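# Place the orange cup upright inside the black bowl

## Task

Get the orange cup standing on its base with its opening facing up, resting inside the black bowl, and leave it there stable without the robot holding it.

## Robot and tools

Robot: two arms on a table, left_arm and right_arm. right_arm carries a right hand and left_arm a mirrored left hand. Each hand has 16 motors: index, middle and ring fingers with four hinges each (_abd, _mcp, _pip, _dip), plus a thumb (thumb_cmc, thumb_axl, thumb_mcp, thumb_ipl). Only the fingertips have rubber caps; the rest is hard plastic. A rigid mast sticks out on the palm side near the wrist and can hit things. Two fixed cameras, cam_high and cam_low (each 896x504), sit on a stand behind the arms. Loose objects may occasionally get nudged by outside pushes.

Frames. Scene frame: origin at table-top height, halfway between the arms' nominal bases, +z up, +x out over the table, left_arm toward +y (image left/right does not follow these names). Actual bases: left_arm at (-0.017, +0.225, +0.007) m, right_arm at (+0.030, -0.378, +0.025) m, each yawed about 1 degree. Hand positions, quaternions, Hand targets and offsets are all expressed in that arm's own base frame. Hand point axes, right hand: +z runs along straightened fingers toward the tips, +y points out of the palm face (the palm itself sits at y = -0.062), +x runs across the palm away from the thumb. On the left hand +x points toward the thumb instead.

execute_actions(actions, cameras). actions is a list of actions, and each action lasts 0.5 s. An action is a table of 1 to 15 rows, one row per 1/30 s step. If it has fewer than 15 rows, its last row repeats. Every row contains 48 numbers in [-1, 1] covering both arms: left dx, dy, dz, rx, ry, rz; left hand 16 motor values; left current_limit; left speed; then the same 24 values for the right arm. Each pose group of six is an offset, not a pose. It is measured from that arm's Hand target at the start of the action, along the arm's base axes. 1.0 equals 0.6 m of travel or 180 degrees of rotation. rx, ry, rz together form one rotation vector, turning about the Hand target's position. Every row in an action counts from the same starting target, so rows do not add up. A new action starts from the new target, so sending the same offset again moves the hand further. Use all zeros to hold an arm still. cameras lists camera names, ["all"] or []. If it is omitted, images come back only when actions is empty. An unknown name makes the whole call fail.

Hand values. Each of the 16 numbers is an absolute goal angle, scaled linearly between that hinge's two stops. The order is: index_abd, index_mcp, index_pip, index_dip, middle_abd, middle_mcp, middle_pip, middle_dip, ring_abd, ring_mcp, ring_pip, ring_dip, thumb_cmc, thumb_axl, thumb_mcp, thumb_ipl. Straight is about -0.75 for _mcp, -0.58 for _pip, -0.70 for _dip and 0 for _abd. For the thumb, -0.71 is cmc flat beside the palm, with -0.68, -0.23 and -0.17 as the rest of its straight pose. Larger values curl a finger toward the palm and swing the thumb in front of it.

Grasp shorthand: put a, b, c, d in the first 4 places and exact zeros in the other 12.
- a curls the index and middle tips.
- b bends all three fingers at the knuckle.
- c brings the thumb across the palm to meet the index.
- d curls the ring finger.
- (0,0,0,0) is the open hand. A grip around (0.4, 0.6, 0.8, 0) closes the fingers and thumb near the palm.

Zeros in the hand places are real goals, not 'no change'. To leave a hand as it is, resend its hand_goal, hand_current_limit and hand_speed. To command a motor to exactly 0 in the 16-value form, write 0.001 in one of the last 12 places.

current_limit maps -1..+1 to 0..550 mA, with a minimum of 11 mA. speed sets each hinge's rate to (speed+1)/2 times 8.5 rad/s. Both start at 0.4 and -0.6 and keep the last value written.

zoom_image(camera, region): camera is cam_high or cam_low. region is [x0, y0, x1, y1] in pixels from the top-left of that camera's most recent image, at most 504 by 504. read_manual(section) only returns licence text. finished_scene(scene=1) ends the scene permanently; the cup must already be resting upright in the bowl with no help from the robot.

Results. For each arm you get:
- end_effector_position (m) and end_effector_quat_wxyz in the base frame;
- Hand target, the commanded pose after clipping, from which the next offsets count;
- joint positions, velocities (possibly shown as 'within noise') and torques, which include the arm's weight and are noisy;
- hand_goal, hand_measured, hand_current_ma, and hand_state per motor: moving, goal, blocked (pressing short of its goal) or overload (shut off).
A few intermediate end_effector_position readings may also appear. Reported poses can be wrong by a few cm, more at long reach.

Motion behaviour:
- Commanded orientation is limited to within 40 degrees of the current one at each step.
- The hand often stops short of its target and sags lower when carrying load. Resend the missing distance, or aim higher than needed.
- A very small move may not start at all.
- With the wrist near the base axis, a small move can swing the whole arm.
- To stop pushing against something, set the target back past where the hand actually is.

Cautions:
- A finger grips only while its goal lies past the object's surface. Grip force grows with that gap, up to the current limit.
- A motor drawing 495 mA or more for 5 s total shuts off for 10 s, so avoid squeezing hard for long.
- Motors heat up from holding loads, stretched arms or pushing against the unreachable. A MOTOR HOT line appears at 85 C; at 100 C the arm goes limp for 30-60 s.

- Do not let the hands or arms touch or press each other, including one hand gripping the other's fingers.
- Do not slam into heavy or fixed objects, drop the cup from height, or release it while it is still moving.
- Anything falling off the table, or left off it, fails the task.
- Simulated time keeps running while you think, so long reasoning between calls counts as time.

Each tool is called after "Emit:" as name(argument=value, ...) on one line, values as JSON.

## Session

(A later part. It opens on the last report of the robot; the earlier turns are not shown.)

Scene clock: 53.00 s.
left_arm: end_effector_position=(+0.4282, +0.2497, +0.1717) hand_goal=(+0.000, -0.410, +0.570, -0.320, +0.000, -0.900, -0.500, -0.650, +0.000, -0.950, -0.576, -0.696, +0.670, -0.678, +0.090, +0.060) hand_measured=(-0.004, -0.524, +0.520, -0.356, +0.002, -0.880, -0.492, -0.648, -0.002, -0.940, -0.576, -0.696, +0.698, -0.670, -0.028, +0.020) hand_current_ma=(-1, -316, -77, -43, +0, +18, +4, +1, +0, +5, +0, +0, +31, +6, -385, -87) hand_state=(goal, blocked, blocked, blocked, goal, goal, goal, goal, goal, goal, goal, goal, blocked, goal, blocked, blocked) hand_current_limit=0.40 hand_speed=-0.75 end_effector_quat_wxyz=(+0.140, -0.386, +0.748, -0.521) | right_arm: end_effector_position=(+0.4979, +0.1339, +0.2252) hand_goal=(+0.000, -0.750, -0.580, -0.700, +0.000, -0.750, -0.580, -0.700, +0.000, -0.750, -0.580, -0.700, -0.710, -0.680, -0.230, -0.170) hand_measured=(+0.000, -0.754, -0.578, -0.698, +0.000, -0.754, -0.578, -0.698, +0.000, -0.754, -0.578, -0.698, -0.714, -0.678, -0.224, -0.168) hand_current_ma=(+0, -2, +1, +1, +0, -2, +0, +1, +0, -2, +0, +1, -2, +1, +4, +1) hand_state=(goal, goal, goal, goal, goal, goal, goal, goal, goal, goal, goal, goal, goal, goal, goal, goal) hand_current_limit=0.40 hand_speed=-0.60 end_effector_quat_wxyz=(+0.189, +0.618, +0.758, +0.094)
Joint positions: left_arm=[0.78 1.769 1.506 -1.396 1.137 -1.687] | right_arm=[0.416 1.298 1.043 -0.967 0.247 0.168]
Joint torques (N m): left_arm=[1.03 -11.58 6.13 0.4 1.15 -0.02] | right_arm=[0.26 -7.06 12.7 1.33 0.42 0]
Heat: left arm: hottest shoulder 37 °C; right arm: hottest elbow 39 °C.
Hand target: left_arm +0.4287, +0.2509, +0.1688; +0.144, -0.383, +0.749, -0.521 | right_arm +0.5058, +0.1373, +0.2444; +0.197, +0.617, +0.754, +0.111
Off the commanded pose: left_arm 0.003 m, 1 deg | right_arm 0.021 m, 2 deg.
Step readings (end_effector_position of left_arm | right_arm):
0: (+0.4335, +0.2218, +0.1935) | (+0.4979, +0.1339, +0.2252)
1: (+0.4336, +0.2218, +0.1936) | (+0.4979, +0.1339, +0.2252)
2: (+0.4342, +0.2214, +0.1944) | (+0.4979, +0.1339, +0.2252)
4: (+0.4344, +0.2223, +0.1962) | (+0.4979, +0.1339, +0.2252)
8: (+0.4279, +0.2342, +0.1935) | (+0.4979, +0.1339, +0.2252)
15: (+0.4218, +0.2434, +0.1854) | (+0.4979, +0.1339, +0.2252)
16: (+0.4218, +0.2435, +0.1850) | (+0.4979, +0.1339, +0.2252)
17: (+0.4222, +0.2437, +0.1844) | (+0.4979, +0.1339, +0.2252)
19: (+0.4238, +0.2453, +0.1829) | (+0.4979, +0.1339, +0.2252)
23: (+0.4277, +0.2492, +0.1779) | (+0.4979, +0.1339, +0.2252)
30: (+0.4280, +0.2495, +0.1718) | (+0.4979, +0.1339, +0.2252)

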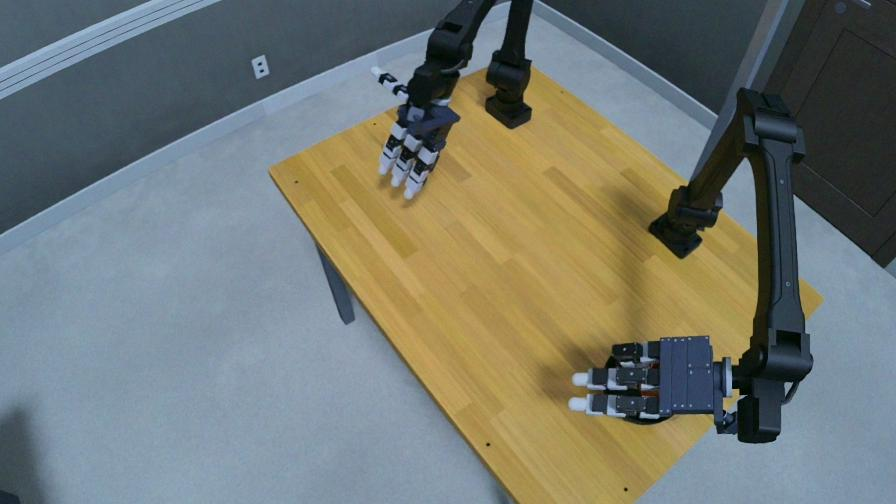

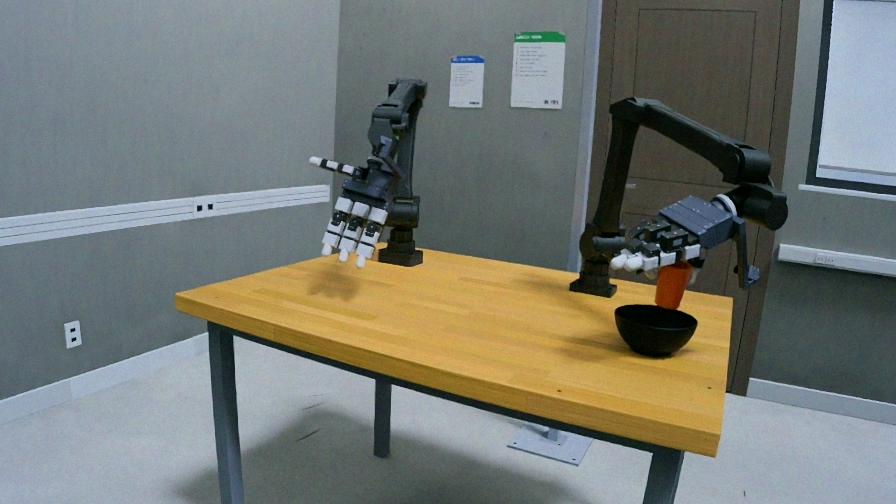

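Emit:
execute_actions(actions=[[[-0.0218,-0.0267,-0.025,0,0,0, 0,-0.41,0.57,-0.32,0,-0.9,-0.5,-0.65,0,-0.95,-0.576,-0.696,0.671,-0.677,0.09,0.06,0.4,-0.75, 0,0,0,0,0,0, 0,0,0,0,0,0,0,0,0,0,0,0,0,0,0,0,0.4,-0.6]],[[0,0,-0.045,0,0,0, 0,-0.41,0.57,-0.32,0,-0.9,-0.5,-0.65,0,-0.95,-0.576,-0.696,0.671,-0.677,0.09,0.06,0.4,-0.75, 0,0,0,0,0,0, 0,0,0,0,0,0,0,0,0,0,0,0,0,0,0,0,0.4,-0.6]]], cameras=["all"])

Emit:
zoom_image(camera="cam_low", region=[560, 220, 740, 380])

Scene clock: 54.63 s.
left_arm: end_effector_position=(+0.4152, +0.2363, +0.1288) hand_goal=(+0.000, -0.410, +0.570, -0.320, +0.000, -0.900, -0.500, -0.650, +0.000, -0.950, -0.576, -0.696, +0.670, -0.678, +0.090, +0.060) hand_measured=(-0.004, -0.524, +0.520, -0.356, +0.002, -0.880, -0.492, -0.648, -0.002, -0.940, -0.576, -0.696, +0.700, -0.668, -0.028, +0.020) hand_current_ma=(-1, -314, -77, -43, +0, +17, +3, +1, +0, +5, +0, +0, +33, +6, -385, -87) hand_state=(goal, blocked, blocked, blocked, goal, goal, goal, goal, goal, goal, goal, goal, blocked, goal, blocked, blocked) hand_current_limit=0.40 hand_speed=-0.75 end_effector_quat_wxyz=(+0.144, -0.383, +0.749, -0.521) | right_arm: end_effector_position=(+0.4979, +0.1339, +0.2252) hand_goal=(+0.000, -0.750, -0.580, -0.700, +0.000, -0.750, -0.580, -0.700, +0.000, -0.750, -0.580, -0.700, -0.710, -0.680, -0.230, -0.170) hand_measured=(+0.000, -0.754, -0.578, -0.698, +0.000, -0.754, -0.578, -0.698, +0.000, -0.754, -0.578, -0.698, -0.714, -0.678, -0.224, -0.168) hand_current_ma=(+0, -2, +1, +1, +0, -2, +0, +1, +0, -2, +0, +1, -2, +1, +4, +1) hand_state=(goal, goal, goal, goal, goal, goal, goal, goal, goal, goal, goal, goal, goal, goal, goal, goal) hand_current_limit=0.40 hand_speed=-0.60 end_effector_quat_wxyz=(+0.189, +0.618, +0.758, +0.094)
Joint positions: left_arm=[0.78 1.754 1.367 -1.265 1.14 -1.684] | right_arm=[0.416 1.298 1.043 -0.967 0.247 0.168]
Joint torques (N m): left_arm=[0.67 -11.11 5.79 0.44 1.04 -0.15] | right_arm=[0.38 -7.06 12.7 1.31 0.42 0]
Heat: left arm: hottest shoulder 37 °C; right arm: hottest elbow 39 °C.
Hand target: left_arm +0.4155, +0.2348, +0.1268; +0.144, -0.383, +0.749, -0.521 | right_arm +0.5058, +0.1373, +0.2444; +0.197, +0.617, +0.754, +0.111
Off the commanded pose: left_arm 0.003 m, 0 deg | right_arm 0.021 m, 2 deg.
Step readings (end_effector_position of left_arm | right_arm):
0: (+0.4282, +0.2497, +0.1717) | (+0.4979, +0.1339, +0.2252)
1: (+0.4280, +0.2496, +0.1713) | (+0.4979, +0.1339, +0.2252)
2: (+0.4277, +0.2489, +0.1698) | (+0.4979, +0.1339, +0.2252)
4: (+0.4247, +0.2456, +0.1634) | (+0.4979, +0.1339, +0.2252)
8: (+0.4155, +0.2366, +0.1480) | (+0.4979, +0.1339, +0.2252)
15: (+0.4149, +0.2362, +0.1437) | (+0.4979, +0.1339, +0.2252)
16: (+0.4151, +0.2364, +0.1441) | (+0.4979, +0.1339, +0.2252)
17: (+0.4155, +0.2368, +0.1434) | (+0.4979, +0.1339, +0.2252)
19: (+0.4162, +0.2373, +0.1400) | (+0.4979, +0.1339, +0.2252)
23: (+0.4141, +0.2353, +0.1315) | (+0.4979, +0.1339, +0.2252)
30: (+0.4149, +0.2360, +0.1289) | (+0.4979, +0.1339, +0.2252)

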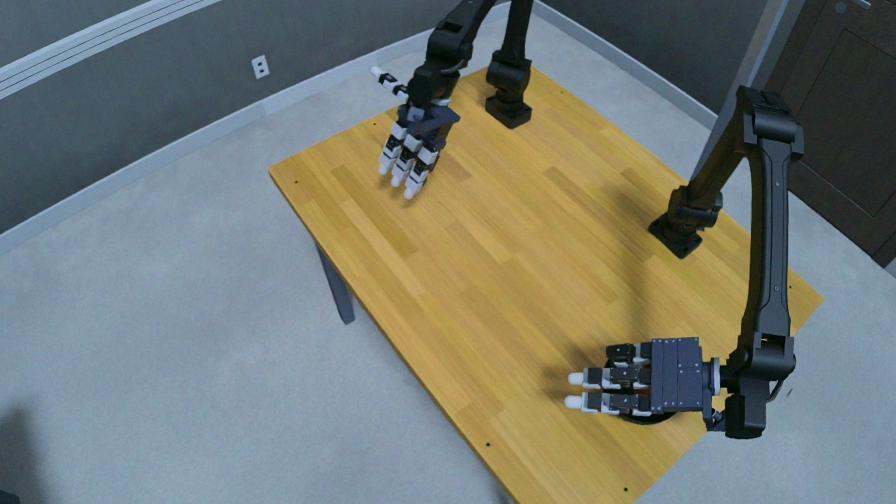

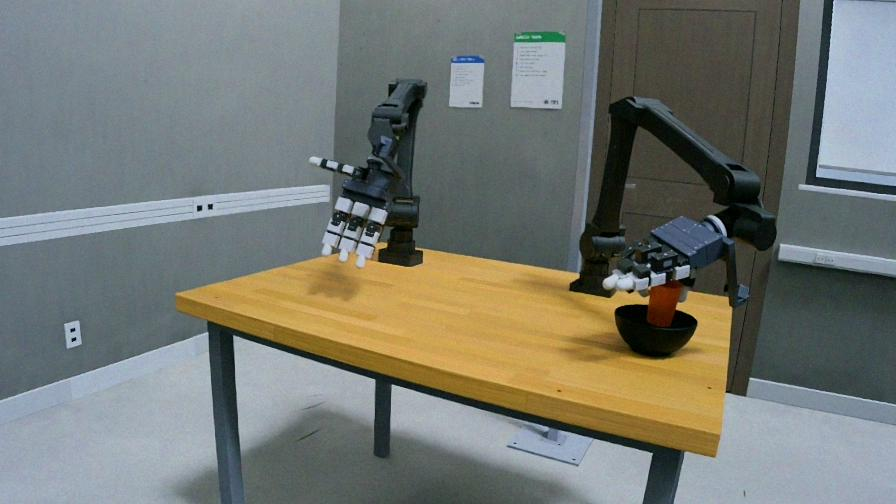

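Scaled by 2.800 from the camera's 896x504 image, which has a finer 1280x720 frame.

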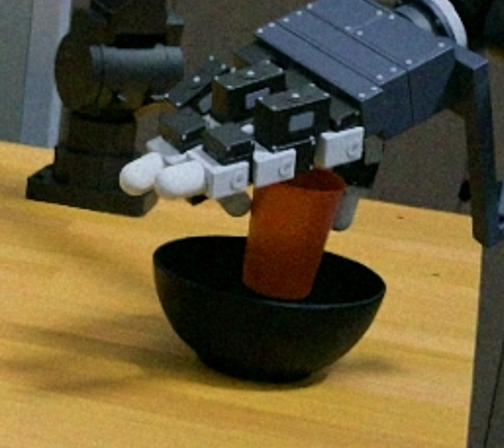

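Emit:
execute_actions(actions=[[[0,0,-0.035,0,0,0, 0,-0.41,0.57,-0.32,0,-0.9,-0.5,-0.65,0,-0.95,-0.576,-0.696,0.671,-0.677,0.09,0.06,0.4,-0.75, 0,0,0,0,0,0, 0,0,0,0,0,0,0,0,0,0,0,0,0,0,0,0,0.4,-0.6]],[[0,0,-0.025,0,0,0, 0,-0.41,0.57,-0.32,0,-0.9,-0.5,-0.65,0,-0.95,-0.576,-0.696,0.671,-0.677,0.09,0.06,0.4,-0.75, 0,0,0,0,0,0, 0,0,0,0,0,0,0,0,0,0,0,0,0,0,0,0,0.4,-0.6]]], cameras=["all"])

Emit:
zoom_image(camera="cam_low", region=[580, 240, 720, 370])

Emit:
zoom_image(camera="cam_high", region=[550, 300, 730, 450])

Scene clock: 56.07 s.
left_arm: end_effector_position=(+0.4151, +0.2363, +0.0928) hand_goal=(+0.000, -0.410, +0.570, -0.320, +0.000, -0.900, -0.500, -0.650, +0.000, -0.950, -0.576, -0.696, +0.670, -0.678, +0.090, +0.060) hand_measured=(-0.004, -0.524, +0.520, -0.356, +0.002, -0.880, -0.492, -0.648, -0.002, -0.940, -0.576, -0.696, +0.700, -0.668, -0.028, +0.020) hand_current_ma=(-1, -314, -77, -43, +0, +17, +3, +1, +0, +5, +0, +0, +33, +6, -385, -87) hand_state=(goal, blocked, blocked, blocked, goal, goal, goal, goal, goal, goal, goal, goal, blocked, goal, blocked, blocked) hand_current_limit=0.40 hand_speed=-0.75 end_effector_quat_wxyz=(+0.144, -0.383, +0.749, -0.521) | right_arm: end_effector_position=(+0.4979, +0.1339, +0.2252) hand_goal=(+0.000, -0.750, -0.580, -0.700, +0.000, -0.750, -0.580, -0.700, +0.000, -0.750, -0.580, -0.700, -0.710, -0.680, -0.230, -0.170) hand_measured=(+0.000, -0.754, -0.578, -0.698, +0.000, -0.754, -0.578, -0.698, +0.000, -0.754, -0.578, -0.698, -0.714, -0.678, -0.224, -0.168) hand_current_ma=(+0, -2, +1, +1, +0, -2, +0, +1, +0, -2, +0, +1, -2, +1, +4, +1) hand_state=(goal, goal, goal, goal, goal, goal, goal, goal, goal, goal, goal, goal, goal, goal, goal, goal) hand_current_limit=0.40 hand_speed=-0.60 end_effector_quat_wxyz=(+0.189, +0.618, +0.758, +0.094)
Joint positions: left_arm=[0.78 1.793 1.318 -1.177 1.14 -1.684] | right_arm=[0.416 1.298 1.043 -0.967 0.247 0.168]
Joint torques (N m): left_arm=[0.62 -11.46 5.7 0.4 1.05 -0.15] | right_arm=[0.21 -7.12 12.71 1.32 0.42 0]
Heat: left arm: hottest shoulder 37 °C; right arm: hottest elbow 40 °C.
Hand target: left_arm +0.4155, +0.2348, +0.0907; +0.144, -0.383, +0.749, -0.521 | right_arm +0.5058, +0.1373, +0.2444; +0.197, +0.617, +0.754, +0.111
Off the commanded pose: left_arm 0.002 m, 0 deg | right_arm 0.021 m, 2 deg.
Step readings (end_effector_position of left_arm | right_arm):
0: (+0.4152, +0.2363, +0.1288) | (+0.4979, +0.1339, +0.2252)
1: (+0.4152, +0.2364, +0.1288) | (+0.4979, +0.1339, +0.2252)
2: (+0.4155, +0.2366, +0.1280) | (+0.4979, +0.1339, +0.2252)
4: (+0.4160, +0.2371, +0.1247) | (+0.4979, +0.1339, +0.2252)
8: (+0.4150, +0.2361, +0.1147) | (+0.4979, +0.1339, +0.2252)
15: (+0.4146, +0.2358, +0.1066) | (+0.4979, +0.1339, +0.2252)
16: (+0.4147, +0.2359, +0.1066) | (+0.4979, +0.1339, +0.2252)
17: (+0.4151, +0.2363, +0.1063) | (+0.4979, +0.1339, +0.2252)
19: (+0.4159, +0.2370, +0.1043) | (+0.4979, +0.1339, +0.2252)
23: (+0.4154, +0.2366, +0.0985) | (+0.4979, +0.1339, +0.2252)
30: (+0.4150, +0.2362, +0.0928) | (+0.4979, +0.1339, +0.2252)

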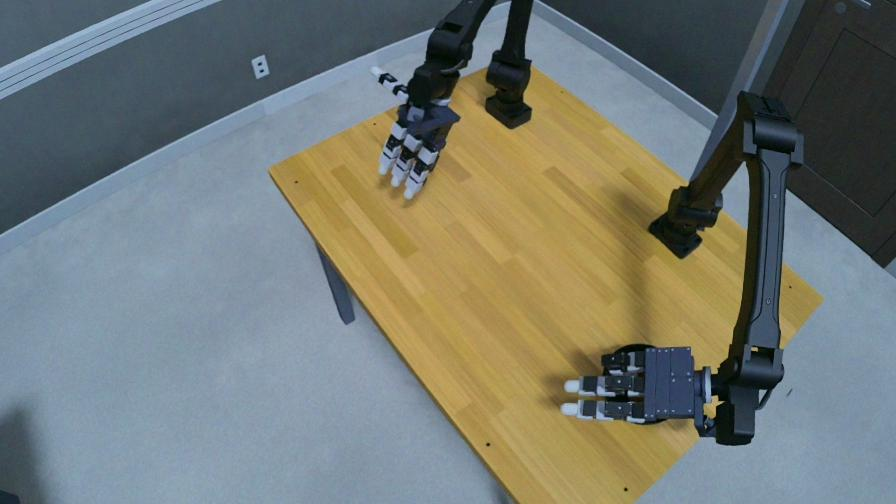

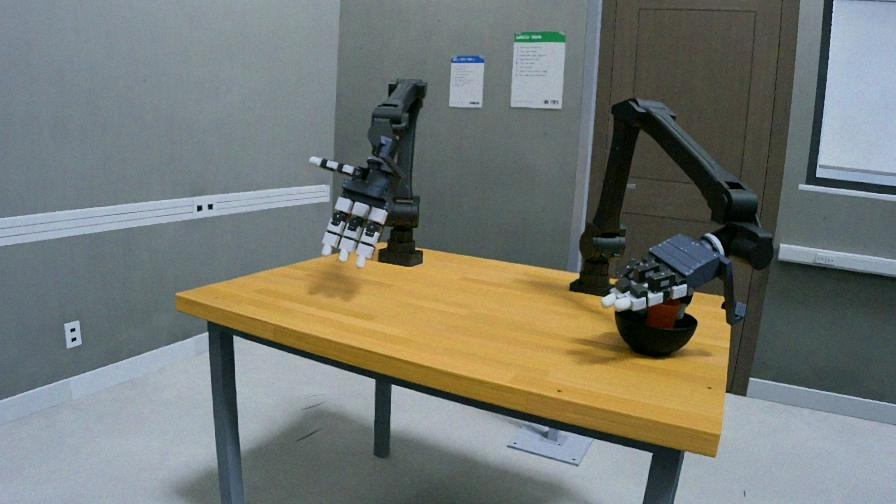

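Scaled by 3.600 from the camera's 896x504 image, which has a finer 1280x720 frame.

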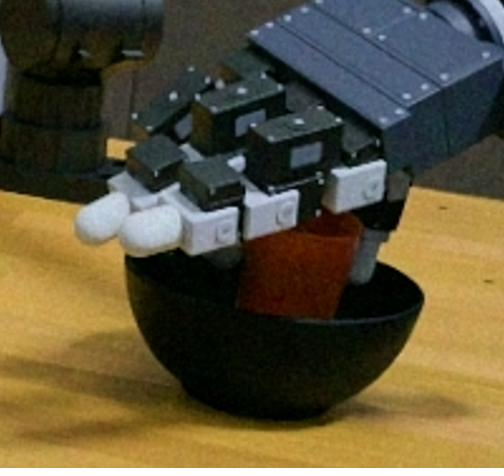

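Scaled by 2.800 from the camera's 896x504 image, which has a finer 1280x720 frame.

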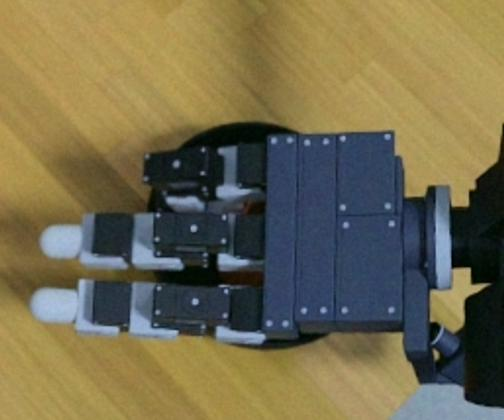

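Emit:
execute_actions(actions=[[[0,0,-0.0165,0,0,0, 0,-0.41,0.57,-0.32,0,-0.9,-0.5,-0.65,0,-0.95,-0.576,-0.696,0.671,-0.677,0.09,0.06,0.4,-0.75, 0,0,0,0,0,0, 0,0,0,0,0,0,0,0,0,0,0,0,0,0,0,0,0.4,-0.6]]], cameras=["all"])

Emit:
zoom_image(camera="cam_low", region=[580, 240, 720, 370])

Scene clock: 57.00 s.
left_arm: end_effector_position=(+0.4154, +0.2365, +0.0836) hand_goal=(+0.000, -0.410, +0.570, -0.320, +0.000, -0.900, -0.500, -0.650, +0.000, -0.950, -0.576, -0.696, +0.670, -0.678, +0.090, +0.060) hand_measured=(-0.004, -0.524, +0.520, -0.356, +0.002, -0.880, -0.492, -0.648, -0.002, -0.940, -0.576, -0.696, +0.700, -0.668, -0.028, +0.020) hand_current_ma=(-1, -314, -77, -43, +0, +17, +3, +1, +0, +5, +0, +0, +33, +6, -385, -87) hand_state=(goal, blocked, blocked, blocked, goal, goal, goal, goal, goal, goal, goal, goal, blocked, goal, blocked, blocked) hand_current_limit=0.40 hand_speed=-0.75 end_effector_quat_wxyz=(+0.145, -0.383, +0.749, -0.520) | right_arm: end_effector_position=(+0.4979, +0.1339, +0.2252) hand_goal=(+0.000, -0.750, -0.580, -0.700, +0.000, -0.750, -0.580, -0.700, +0.000, -0.750, -0.580, -0.700, -0.710, -0.680, -0.230, -0.170) hand_measured=(+0.000, -0.754, -0.578, -0.698, +0.000, -0.754, -0.578, -0.698, +0.000, -0.754, -0.578, -0.698, -0.714, -0.678, -0.224, -0.168) hand_current_ma=(+0, -2, +1, +1, +0, -2, +0, +1, +0, -2, +0, +1, -2, +1, +4, +1) hand_state=(goal, goal, goal, goal, goal, goal, goal, goal, goal, goal, goal, goal, goal, goal, goal, goal) hand_current_limit=0.40 hand_speed=-0.60 end_effector_quat_wxyz=(+0.189, +0.618, +0.758, +0.094)
Joint positions: left_arm=[0.78 1.804 1.307 -1.153 1.14 -1.684] | right_arm=[0.416 1.298 1.043 -0.967 0.247 0.168]
Joint torques (N m): left_arm=[0.73 -11.28 5.45 0.4 1.04 -0.16] | right_arm=[0.32 -7.06 12.68 1.32 0.42 -0.01]
Heat: left arm: hottest shoulder 37 °C; right arm: hottest elbow 40 °C.
Hand target: left_arm +0.4156, +0.2348, +0.0809; +0.144, -0.383, +0.749, -0.521 | right_arm +0.5058, +0.1373, +0.2444; +0.197, +0.617, +0.754, +0.111
Off the commanded pose: left_arm 0.003 m, 0 deg | right_arm 0.021 m, 2 deg.
Step readings (end_effector_position of left_arm | right_arm):
0: (+0.4151, +0.2363, +0.0928) | (+0.4979, +0.1339, +0.2252)
1: (+0.4151, +0.2363, +0.0928) | (+0.4979, +0.1339, +0.2252)
2: (+0.4154, +0.2365, +0.0926) | (+0.4979, +0.1339, +0.2252)
4: (+0.4160, +0.2372, +0.0916) | (+0.4979, +0.1339, +0.2252)
8: (+0.4157, +0.2368, +0.0875) | (+0.4979, +0.1339, +0.2252)
15: (+0.4153, +0.2364, +0.0836) | (+0.4979, +0.1339, +0.2252)

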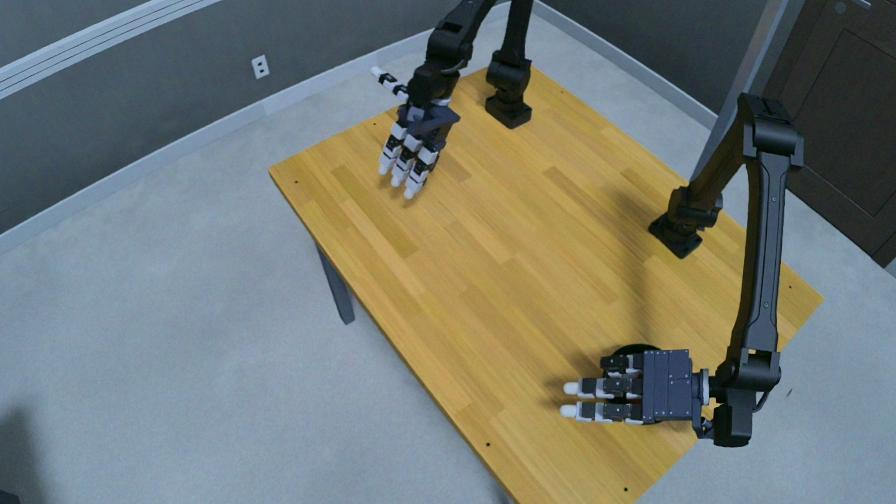

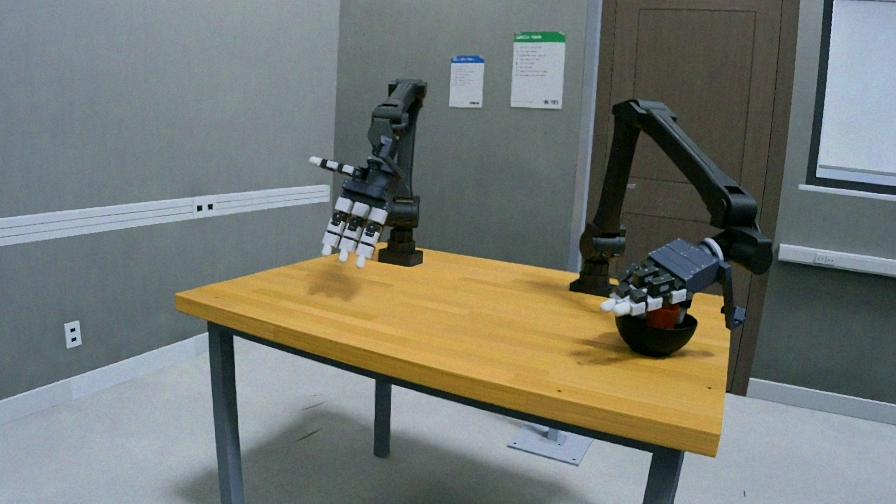

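Scaled by 3.600 from the camera's 896x504 image, which has a finer 1280x720 frame.

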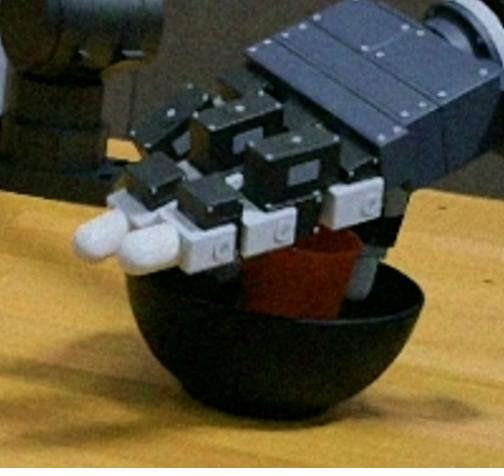

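Emit:
execute_actions(actions=[[[0,0,-0.01,0,0,0, 0,-0.41,0.57,-0.32,0,-0.9,-0.5,-0.65,0,-0.95,-0.576,-0.696,0.671,-0.677,0.09,0.06,0.4,-0.75, 0,0,0,0,0,0, 0,0,0,0,0,0,0,0,0,0,0,0,0,0,0,0,0.4,-0.6]]], cameras=["cam_low"])

Emit:
zoom_image(camera="cam_low", region=[580, 240, 720, 370])

Scene clock: 57.80 s.
left_arm: end_effector_position=(+0.4154, +0.2366, +0.0787) hand_goal=(+0.000, -0.410, +0.570, -0.320, +0.000, -0.900, -0.500, -0.650, +0.000, -0.950, -0.576, -0.696, +0.670, -0.678, +0.090, +0.060) hand_measured=(-0.004, -0.524, +0.520, -0.356, +0.002, -0.880, -0.492, -0.648, -0.002, -0.940, -0.576, -0.696, +0.700, -0.668, -0.028, +0.020) hand_current_ma=(-1, -314, -77, -43, +0, +17, +3, +1, +0, +5, +0, +0, +33, +6, -385, -87) hand_state=(goal, blocked, blocked, blocked, goal, goal, goal, goal, goal, goal, goal, goal, blocked, goal, blocked, blocked) hand_current_limit=0.40 hand_speed=-0.75 end_effector_quat_wxyz=(+0.145, -0.382, +0.750, -0.520) | right_arm: end_effector_position=(+0.4979, +0.1339, +0.2252) hand_goal=(+0.000, -0.750, -0.580, -0.700, +0.000, -0.750, -0.580, -0.700, +0.000, -0.750, -0.580, -0.700, -0.710, -0.680, -0.230, -0.170) hand_measured=(+0.000, -0.754, -0.578, -0.698, +0.000, -0.754, -0.578, -0.698, +0.000, -0.754, -0.578, -0.698, -0.714, -0.678, -0.224, -0.168) hand_current_ma=(+0, -2, +1, +1, +0, -2, +0, +1, +0, -2, +0, +1, -2, +1, +4, +1) hand_state=(goal, goal, goal, goal, goal, goal, goal, goal, goal, goal, goal, goal, goal, goal, goal, goal) hand_current_limit=0.40 hand_speed=-0.60 end_effector_quat_wxyz=(+0.189, +0.618, +0.758, +0.094)
Joint positions: left_arm=[0.78 1.81 1.301 -1.14 1.14 -1.684] | right_arm=[0.416 1.298 1.043 -0.967 0.247 0.168]
Joint torques (N m): left_arm=[0.67 -11.16 5.45 0.42 1.05 -0.14] | right_arm=[0.21 -7.12 12.7 1.35 0.42 0.01]
Heat: left arm: hottest shoulder 37 °C; right arm: hottest elbow 40 °C.
Hand target: left_arm +0.4156, +0.2348, +0.0748; +0.144, -0.383, +0.749, -0.521 | right_arm +0.5058, +0.1373, +0.2444; +0.197, +0.617, +0.754, +0.111
Off the commanded pose: left_arm 0.004 m, 0 deg | right_arm 0.021 m, 2 deg.
Step readings (end_effector_position of left_arm | right_arm):
0: (+0.4154, +0.2365, +0.0836) | (+0.4979, +0.1339, +0.2252)
1: (+0.4154, +0.2365, +0.0836) | (+0.4979, +0.1339, +0.2252)
2: (+0.4156, +0.2367, +0.0835) | (+0.4979, +0.1339, +0.2252)
4: (+0.4162, +0.2373, +0.0831) | (+0.4979, +0.1339, +0.2252)
8: (+0.4167, +0.2378, +0.0814) | (+0.4979, +0.1339, +0.2252)
15: (+0.4154, +0.2366, +0.0787) | (+0.4979, +0.1339, +0.2252)
Images, in order (width x height): cam_low 896x504.

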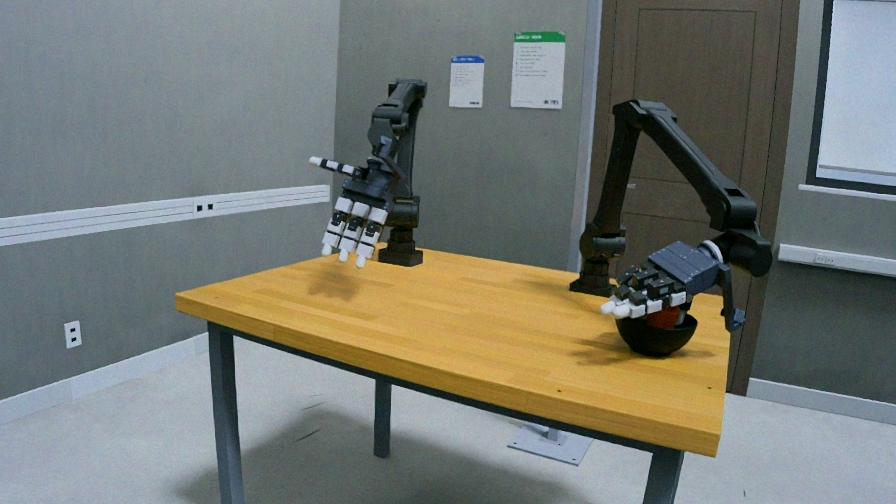

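Scaled by 3.600 from the camera's 896x504 image, which has a finer 1280x720 frame.

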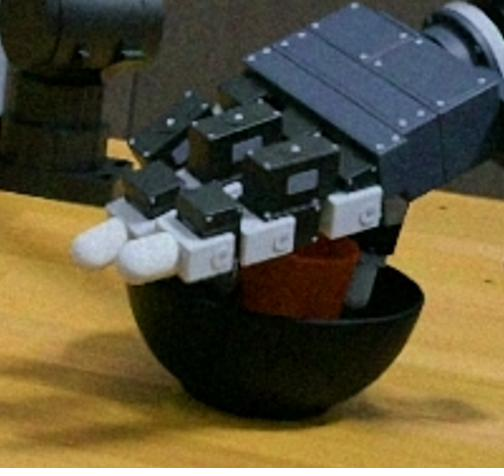

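Emit:
execute_actions(actions=[[[0,0,-0.0085,0,0,0, 0,-0.41,0.57,-0.32,0,-0.9,-0.5,-0.65,0,-0.95,-0.576,-0.696,0.671,-0.677,0.09,0.06,0.4,-0.75, 0,0,0,0,0,0, 0,0,0,0,0,0,0,0,0,0,0,0,0,0,0,0,0.4,-0.6]]], cameras=["cam_low"])

Emit:
zoom_image(camera="cam_low", region=[580, 240, 720, 370])

Scene clock: 58.63 s.
left_arm: end_effector_position=(+0.4168, +0.2379, +0.0781) hand_goal=(+0.000, -0.410, +0.570, -0.320, +0.000, -0.900, -0.500, -0.650, +0.000, -0.950, -0.576, -0.696, +0.670, -0.678, +0.090, +0.060) hand_measured=(-0.004, -0.524, +0.520, -0.356, +0.002, -0.880, -0.492, -0.648, -0.002, -0.940, -0.576, -0.696, +0.700, -0.668, -0.028, +0.020) hand_current_ma=(-1, -314, -77, -43, +0, +17, +3, +1, +0, +5, +0, +0, +33, +6, -385, -87) hand_state=(goal, blocked, blocked, blocked, goal, goal, goal, goal, goal, goal, goal, goal, blocked, goal, blocked, blocked) hand_current_limit=0.40 hand_speed=-0.75 end_effector_quat_wxyz=(+0.149, -0.381, +0.751, -0.519) | right_arm: end_effector_position=(+0.4979, +0.1339, +0.2252) hand_goal=(+0.000, -0.750, -0.580, -0.700, +0.000, -0.750, -0.580, -0.700, +0.000, -0.750, -0.580, -0.700, -0.710, -0.680, -0.230, -0.170) hand_measured=(+0.000, -0.754, -0.578, -0.698, +0.000, -0.754, -0.578, -0.698, +0.000, -0.754, -0.578, -0.698, -0.714, -0.678, -0.224, -0.168) hand_current_ma=(+0, -2, +1, +1, +0, -2, +0, +1, +0, -2, +0, +1, -2, +1, +4, +1) hand_state=(goal, goal, goal, goal, goal, goal, goal, goal, goal, goal, goal, goal, goal, goal, goal, goal) hand_current_limit=0.40 hand_speed=-0.60 end_effector_quat_wxyz=(+0.189, +0.618, +0.758, +0.094)
Joint positions: left_arm=[0.78 1.81 1.301 -1.131 1.14 -1.684] | right_arm=[0.416 1.298 1.043 -0.967 0.247 0.168]
Joint torques (N m): left_arm=[0.73 -10.7 5.07 0.61 1.05 -0.14] | right_arm=[0.32 -7.06 12.7 1.33 0.43 0]
Heat: left arm: hottest shoulder 37 °C; right arm: hottest elbow 40 °C.
Hand target: left_arm +0.4155, +0.2348, +0.0697; +0.144, -0.383, +0.749, -0.521 | right_arm +0.5058, +0.1373, +0.2444; +0.197, +0.617, +0.754, +0.111
Off the commanded pose: left_arm 0.009 m, 1 deg | right_arm 0.021 m, 2 deg.
Step readings (end_effector_position of left_arm | right_arm):
0: (+0.4154, +0.2366, +0.0787) | (+0.4979, +0.1339, +0.2252)
1: (+0.4154, +0.2366, +0.0787) | (+0.4979, +0.1339, +0.2252)
2: (+0.4155, +0.2367, +0.0787) | (+0.4979, +0.1339, +0.2252)
4: (+0.4160, +0.2371, +0.0785) | (+0.4979, +0.1339, +0.2252)
8: (+0.4166, +0.2377, +0.0782) | (+0.4979, +0.1339, +0.2252)
15: (+0.4168, +0.2379, +0.0781) | (+0.4979, +0.1339, +0.2252)
Images, in order (width x height): cam_low 896x504.

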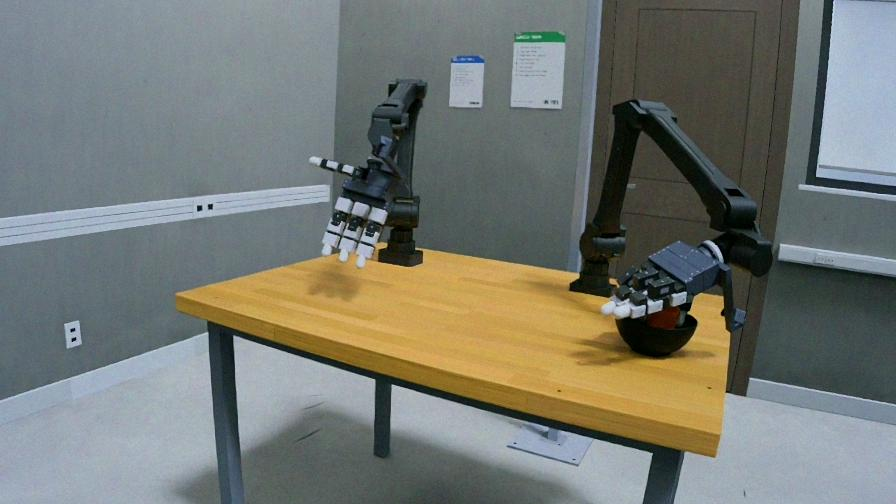

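Scaled by 3.600 from the camera's 896x504 image, which has a finer 1280x720 frame.

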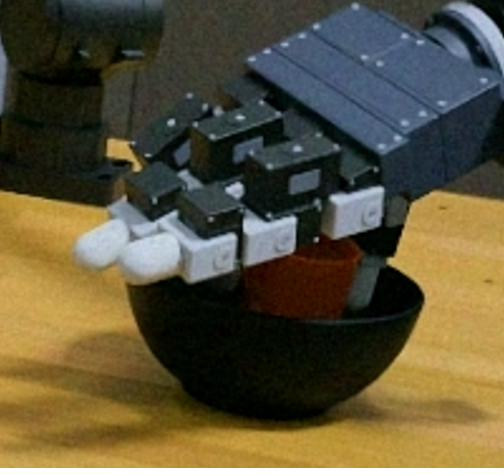

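Emit:
execute_actions(actions=[[[0,0,0.008,0,0,0, 0,-0.55,0.52,-0.356,0,-0.9,-0.5,-0.65,0,-0.95,-0.576,-0.696,0.671,-0.677,-0.06,0.0,0.4,-0.92, 0,0,0,0,0,0, 0,0,0,0,0,0,0,0,0,0,0,0,0,0,0,0,0.4,-0.6]]], cameras=["cam_low"])

Emit:
zoom_image(camera="cam_low", region=[580, 240, 720, 370])

Scene clock: 60.13 s.
left_arm: end_effector_position=(+0.4168, +0.2379, +0.0781) hand_goal=(+0.000, -0.550, +0.520, -0.356, +0.000, -0.900, -0.500, -0.650, +0.000, -0.950, -0.576, -0.696, +0.670, -0.678, -0.060, +0.000) hand_measured=(-0.004, -0.540, +0.512, -0.360, +0.002, -0.880, -0.492, -0.648, -0.002, -0.940, -0.576, -0.696, +0.674, -0.676, -0.056, -0.002) hand_current_ma=(-1, +6, -3, -1, +0, +17, +3, +1, +0, +5, +0, +0, +2, +1, +1, -1) hand_state=(goal, goal, goal, goal, goal, goal, goal, goal, goal, goal, goal, goal, goal, goal, goal, goal) hand_current_limit=0.40 hand_speed=-0.92 end_effector_quat_wxyz=(+0.149, -0.380, +0.751, -0.519) | right_arm: end_effector_position=(+0.4979, +0.1339, +0.2252) hand_goal=(+0.000, -0.750, -0.580, -0.700, +0.000, -0.750, -0.580, -0.700, +0.000, -0.750, -0.580, -0.700, -0.710, -0.680, -0.230, -0.170) hand_measured=(+0.000, -0.754, -0.578, -0.698, +0.000, -0.754, -0.578, -0.698, +0.000, -0.754, -0.578, -0.698, -0.714, -0.678, -0.224, -0.168) hand_current_ma=(+0, -2, +1, +1, +0, -2, +0, +1, +0, -2, +0, +1, -2, +1, +4, +1) hand_state=(goal, goal, goal, goal, goal, goal, goal, goal, goal, goal, goal, goal, goal, goal, goal, goal) hand_current_limit=0.40 hand_speed=-0.60 end_effector_quat_wxyz=(+0.189, +0.618, +0.758, +0.094)
Joint positions: left_arm=[0.78 1.81 1.301 -1.131 1.14 -1.684] | right_arm=[0.416 1.298 1.043 -0.967 0.247 0.168]
Joint torques (N m): left_arm=[0.62 -10.99 5.39 0.12 1.03 -0.15] | right_arm=[0.38 -7 12.72 1.32 0.42 0]
Heat: left arm: hottest shoulder 37 °C; right arm: hottest elbow 40 °C.
Hand target: left_arm +0.4155, +0.2348, +0.0745; +0.144, -0.383, +0.749, -0.521 | right_arm +0.5058, +0.1373, +0.2444; +0.197, +0.617, +0.754, +0.111
Off the commanded pose: left_arm 0.005 m, 1 deg | right_arm 0.021 m, 2 deg.
Step readings (end_effector_position of left_arm | right_arm):
0: (+0.4168, +0.2379, +0.0781) | (+0.4979, +0.1339, +0.2252)
1: (+0.4168, +0.2379, +0.0781) | (+0.4979, +0.1339, +0.2252)
2: (+0.4168, +0.2379, +0.0781) | (+0.4979, +0.1339, +0.2252)
4: (+0.4168, +0.2379, +0.0781) | (+0.4979, +0.1339, +0.2252)
8: (+0.4168, +0.2379, +0.0781) | (+0.4979, +0.1339, +0.2252)
15: (+0.4168, +0.2379, +0.0781) | (+0.4979, +0.1339, +0.2252)
Images, in order (width x height): cam_low 896x504.

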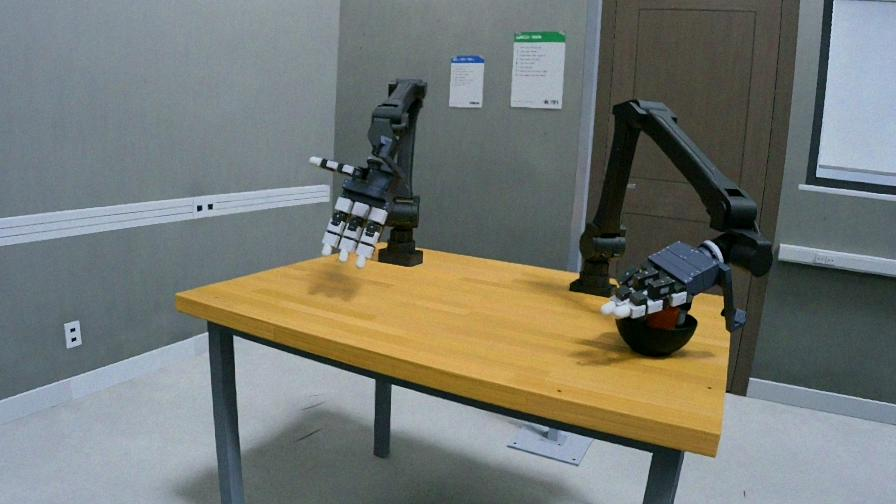

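Scaled by 3.600 from the camera's 896x504 image, which has a finer 1280x720 frame.

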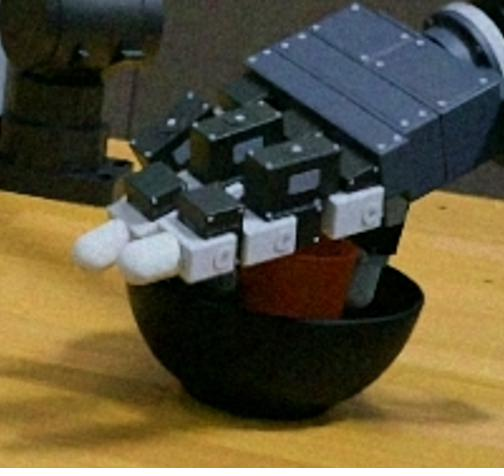

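Emit:
execute_actions(actions=[[[0,0,0.025,0,0,0, 0,-0.6,0.52,-0.356,0,-0.9,-0.5,-0.65,0,-0.95,-0.576,-0.696,0.671,-0.677,-0.12,-0.02,0.4,-0.92, 0,0,0,0,0,0, 0,0,0,0,0,0,0,0,0,0,0,0,0,0,0,0,0.4,-0.6]]], cameras=["cam_low"])

Emit:
zoom_image(camera="cam_low", region=[580, 240, 720, 370])

Scene clock: 61.00 s.
left_arm: end_effector_position=(+0.4128, +0.2339, +0.0794) hand_goal=(+0.000, -0.600, +0.520, -0.356, +0.000, -0.900, -0.500, -0.650, +0.000, -0.950, -0.576, -0.696, +0.670, -0.678, -0.120, -0.020) hand_measured=(-0.002, -0.588, +0.516, -0.360, +0.002, -0.880, -0.492, -0.648, -0.002, -0.940, -0.576, -0.696, +0.674, -0.676, -0.116, -0.018) hand_current_ma=(-1, +8, -2, -1, +0, +17, +3, +1, +0, +5, +0, +0, +2, +1, +2, +1) hand_state=(goal, goal, goal, goal, goal, goal, goal, goal, goal, goal, goal, goal, goal, goal, goal, goal) hand_current_limit=0.40 hand_speed=-0.92 end_effector_quat_wxyz=(+0.139, -0.386, +0.747, -0.523) | right_arm: end_effector_position=(+0.4979, +0.1339, +0.2252) hand_goal=(+0.000, -0.750, -0.580, -0.700, +0.000, -0.750, -0.580, -0.700, +0.000, -0.750, -0.580, -0.700, -0.710, -0.680, -0.230, -0.170) hand_measured=(+0.000, -0.754, -0.578, -0.698, +0.000, -0.754, -0.578, -0.698, +0.000, -0.754, -0.578, -0.698, -0.714, -0.678, -0.224, -0.168) hand_current_ma=(+0, -2, +1, +1, +0, -2, +0, +1, +0, -2, +0, +1, -2, +1, +4, +1) hand_state=(goal, goal, goal, goal, goal, goal, goal, goal, goal, goal, goal, goal, goal, goal, goal, goal) hand_current_limit=0.40 hand_speed=-0.60 end_effector_quat_wxyz=(+0.189, +0.618, +0.758, +0.094)
Joint positions: left_arm=[0.78 1.81 1.301 -1.157 1.14 -1.684] | right_arm=[0.416 1.298 1.043 -0.967 0.247 0.168]
Joint torques (N m): left_arm=[0.62 -12.34 6.56 -0.39 1.02 -0.15] | right_arm=[0.26 -7.06 12.71 1.33 0.42 0]
Heat: left arm: hottest shoulder 37 °C; right arm: hottest elbow 40 °C.
Hand target: left_arm +0.4155, +0.2348, +0.0895; +0.144, -0.383, +0.749, -0.521 | right_arm +0.5058, +0.1373, +0.2444; +0.197, +0.617, +0.754, +0.111
Off the commanded pose: left_arm 0.010 m, 1 deg | right_arm 0.021 m, 2 deg.
Step readings (end_effector_position of left_arm | right_arm):
0: (+0.4168, +0.2379, +0.0781) | (+0.4979, +0.1339, +0.2252)
1: (+0.4168, +0.2379, +0.0781) | (+0.4979, +0.1339, +0.2252)
2: (+0.4167, +0.2378, +0.0782) | (+0.4979, +0.1339, +0.2252)
4: (+0.4157, +0.2368, +0.0785) | (+0.4979, +0.1339, +0.2252)
8: (+0.4137, +0.2348, +0.0791) | (+0.4979, +0.1339, +0.2252)
15: (+0.4129, +0.2340, +0.0794) | (+0.4979, +0.1339, +0.2252)
Images, in order (width x height): cam_low 896x504.

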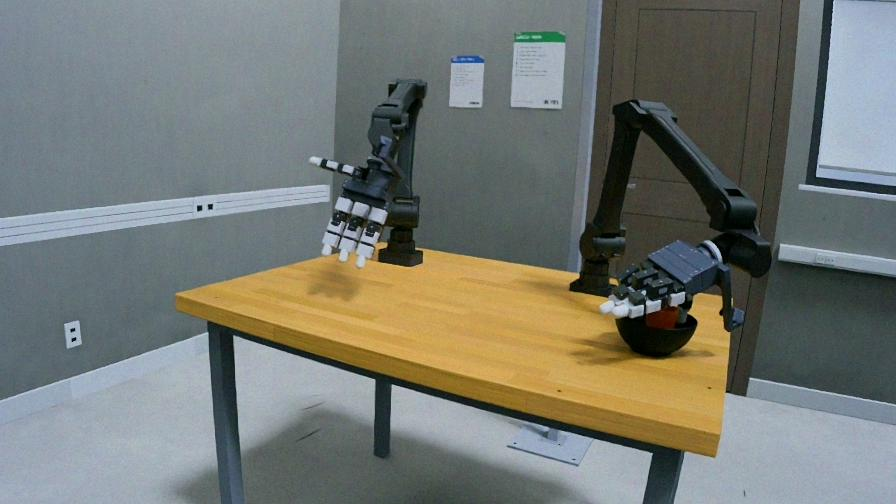

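Scaled by 3.600 from the camera's 896x504 image, which has a finer 1280x720 frame.

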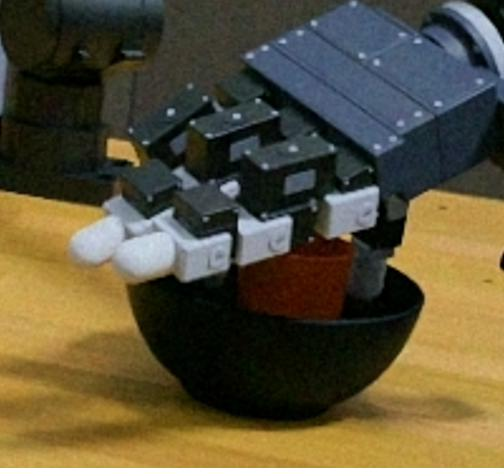

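Emit:
execute_actions(actions=[[[0,0,0.02,0,0,0, 0,-0.61,0.52,-0.356,0,-0.9,-0.5,-0.65,0,-0.95,-0.576,-0.696,0.671,-0.677,-0.15,-0.04,0.4,-0.92, 0,0,0,0,0,0, 0,0,0,0,0,0,0,0,0,0,0,0,0,0,0,0,0.4,-0.6]],[[0,0,0.02,0,0,0, 0,-0.64,0.52,-0.356,0,-0.9,-0.5,-0.65,0,-0.95,-0.576,-0.696,0.671,-0.677,-0.17,-0.04,0.4,-0.92, 0,0,0,0,0,0, 0,0,0,0,0,0,0,0,0,0,0,0,0,0,0,0,0.4,-0.6]]], cameras=["cam_low", "cam_high"])

Emit:
zoom_image(camera="cam_low", region=[580, 240, 720, 370])

Scene clock: 63.13 s.
left_arm: end_effector_position=(+0.4048, +0.2260, +0.0939) hand_goal=(+0.000, -0.640, +0.520, -0.356, +0.000, -0.900, -0.500, -0.650, +0.000, -0.950, -0.576, -0.696, +0.670, -0.678, -0.170, -0.040) hand_measured=(-0.002, -0.628, +0.516, -0.360, +0.002, -0.880, -0.492, -0.648, -0.002, -0.940, -0.576, -0.696, +0.674, -0.676, -0.164, -0.038) hand_current_ma=(-1, +9, -2, -1, +0, +17, +3, +1, +0, +5, +0, +0, +2, +1, +3, +1) hand_state=(goal, goal, goal, goal, goal, goal, goal, goal, goal, goal, goal, goal, goal, goal, goal, goal) hand_current_limit=0.40 hand_speed=-0.92 end_effector_quat_wxyz=(+0.126, -0.394, +0.743, -0.526) | right_arm: end_effector_position=(+0.4979, +0.1339, +0.2252) hand_goal=(+0.000, -0.750, -0.580, -0.700, +0.000, -0.750, -0.580, -0.700, +0.000, -0.750, -0.580, -0.700, -0.710, -0.680, -0.230, -0.170) hand_measured=(+0.000, -0.754, -0.578, -0.698, +0.000, -0.754, -0.578, -0.698, +0.000, -0.754, -0.578, -0.698, -0.714, -0.678, -0.224, -0.168) hand_current_ma=(+0, -2, +1, +1, +0, -2, +0, +1, +0, -2, +0, +1, -2, +1, +4, +1) hand_state=(goal, goal, goal, goal, goal, goal, goal, goal, goal, goal, goal, goal, goal, goal, goal, goal) hand_current_limit=0.40 hand_speed=-0.60 end_effector_quat_wxyz=(+0.189, +0.618, +0.758, +0.094)
Joint positions: left_arm=[0.78 1.784 1.301 -1.214 1.14 -1.684] | right_arm=[0.416 1.298 1.043 -0.967 0.247 0.168]
Joint torques (N m): left_arm=[0.67 -12.4 8.59 -0.42 1.02 -0.16] | right_arm=[0.26 -7.06 12.71 1.32 0.42 0]
Heat: left arm: hottest shoulder 37 °C; right arm: hottest elbow 40 °C.
Hand target: left_arm +0.4155, +0.2348, +0.1136; +0.144, -0.383, +0.749, -0.521 | right_arm +0.5058, +0.1373, +0.2444; +0.197, +0.617, +0.754, +0.111
Off the commanded pose: left_arm 0.024 m, 3 deg | right_arm 0.021 m, 2 deg.
Step readings (end_effector_position of left_arm | right_arm):
0: (+0.4128, +0.2339, +0.0795) | (+0.4979, +0.1339, +0.2252)
1: (+0.4128, +0.2339, +0.0795) | (+0.4979, +0.1339, +0.2252)
2: (+0.4124, +0.2335, +0.0796) | (+0.4979, +0.1339, +0.2252)
4: (+0.4111, +0.2322, +0.0804) | (+0.4979, +0.1339, +0.2252)
8: (+0.4095, +0.2306, +0.0825) | (+0.4979, +0.1339, +0.2252)
15: (+0.4088, +0.2300, +0.0851) | (+0.4979, +0.1339, +0.2252)
16: (+0.4088, +0.2299, +0.0851) | (+0.4979, +0.1339, +0.2252)
17: (+0.4084, +0.2295, +0.0855) | (+0.4979, +0.1339, +0.2252)
19: (+0.4071, +0.2283, +0.0866) | (+0.4979, +0.1339, +0.2252)
23: (+0.4056, +0.2267, +0.0906) | (+0.4979, +0.1339, +0.2252)
30: (+0.4049, +0.2261, +0.0938) | (+0.4979, +0.1339, +0.2252)

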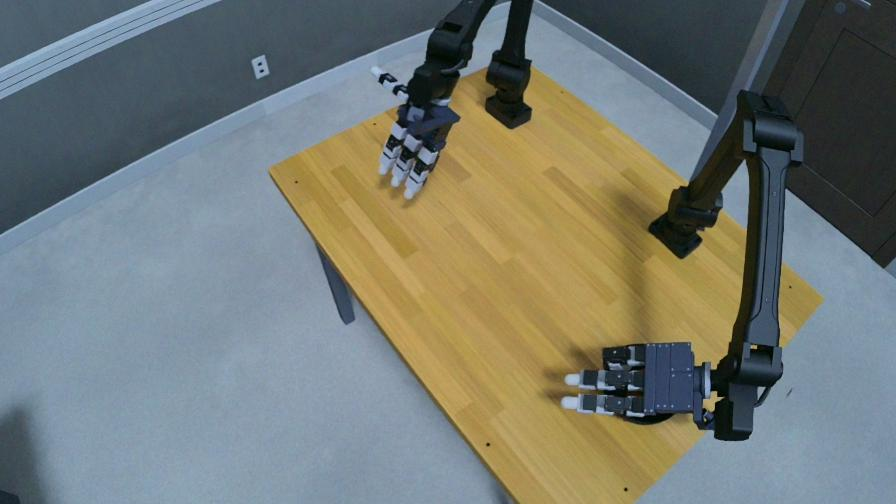

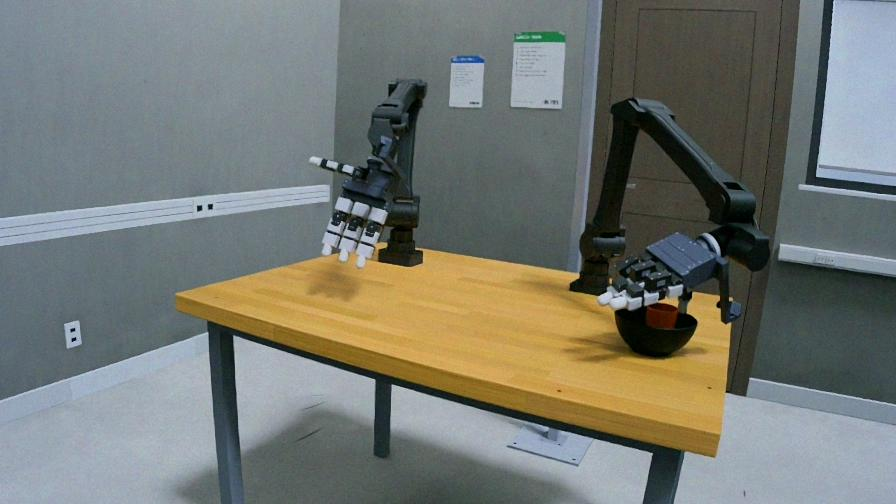

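Scaled by 3.600 from the camera's 896x504 image, which has a finer 1280x720 frame.

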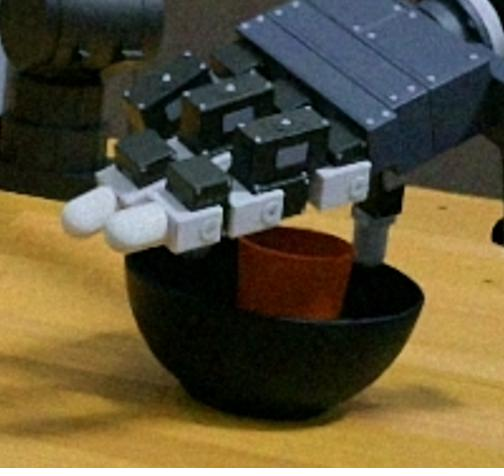

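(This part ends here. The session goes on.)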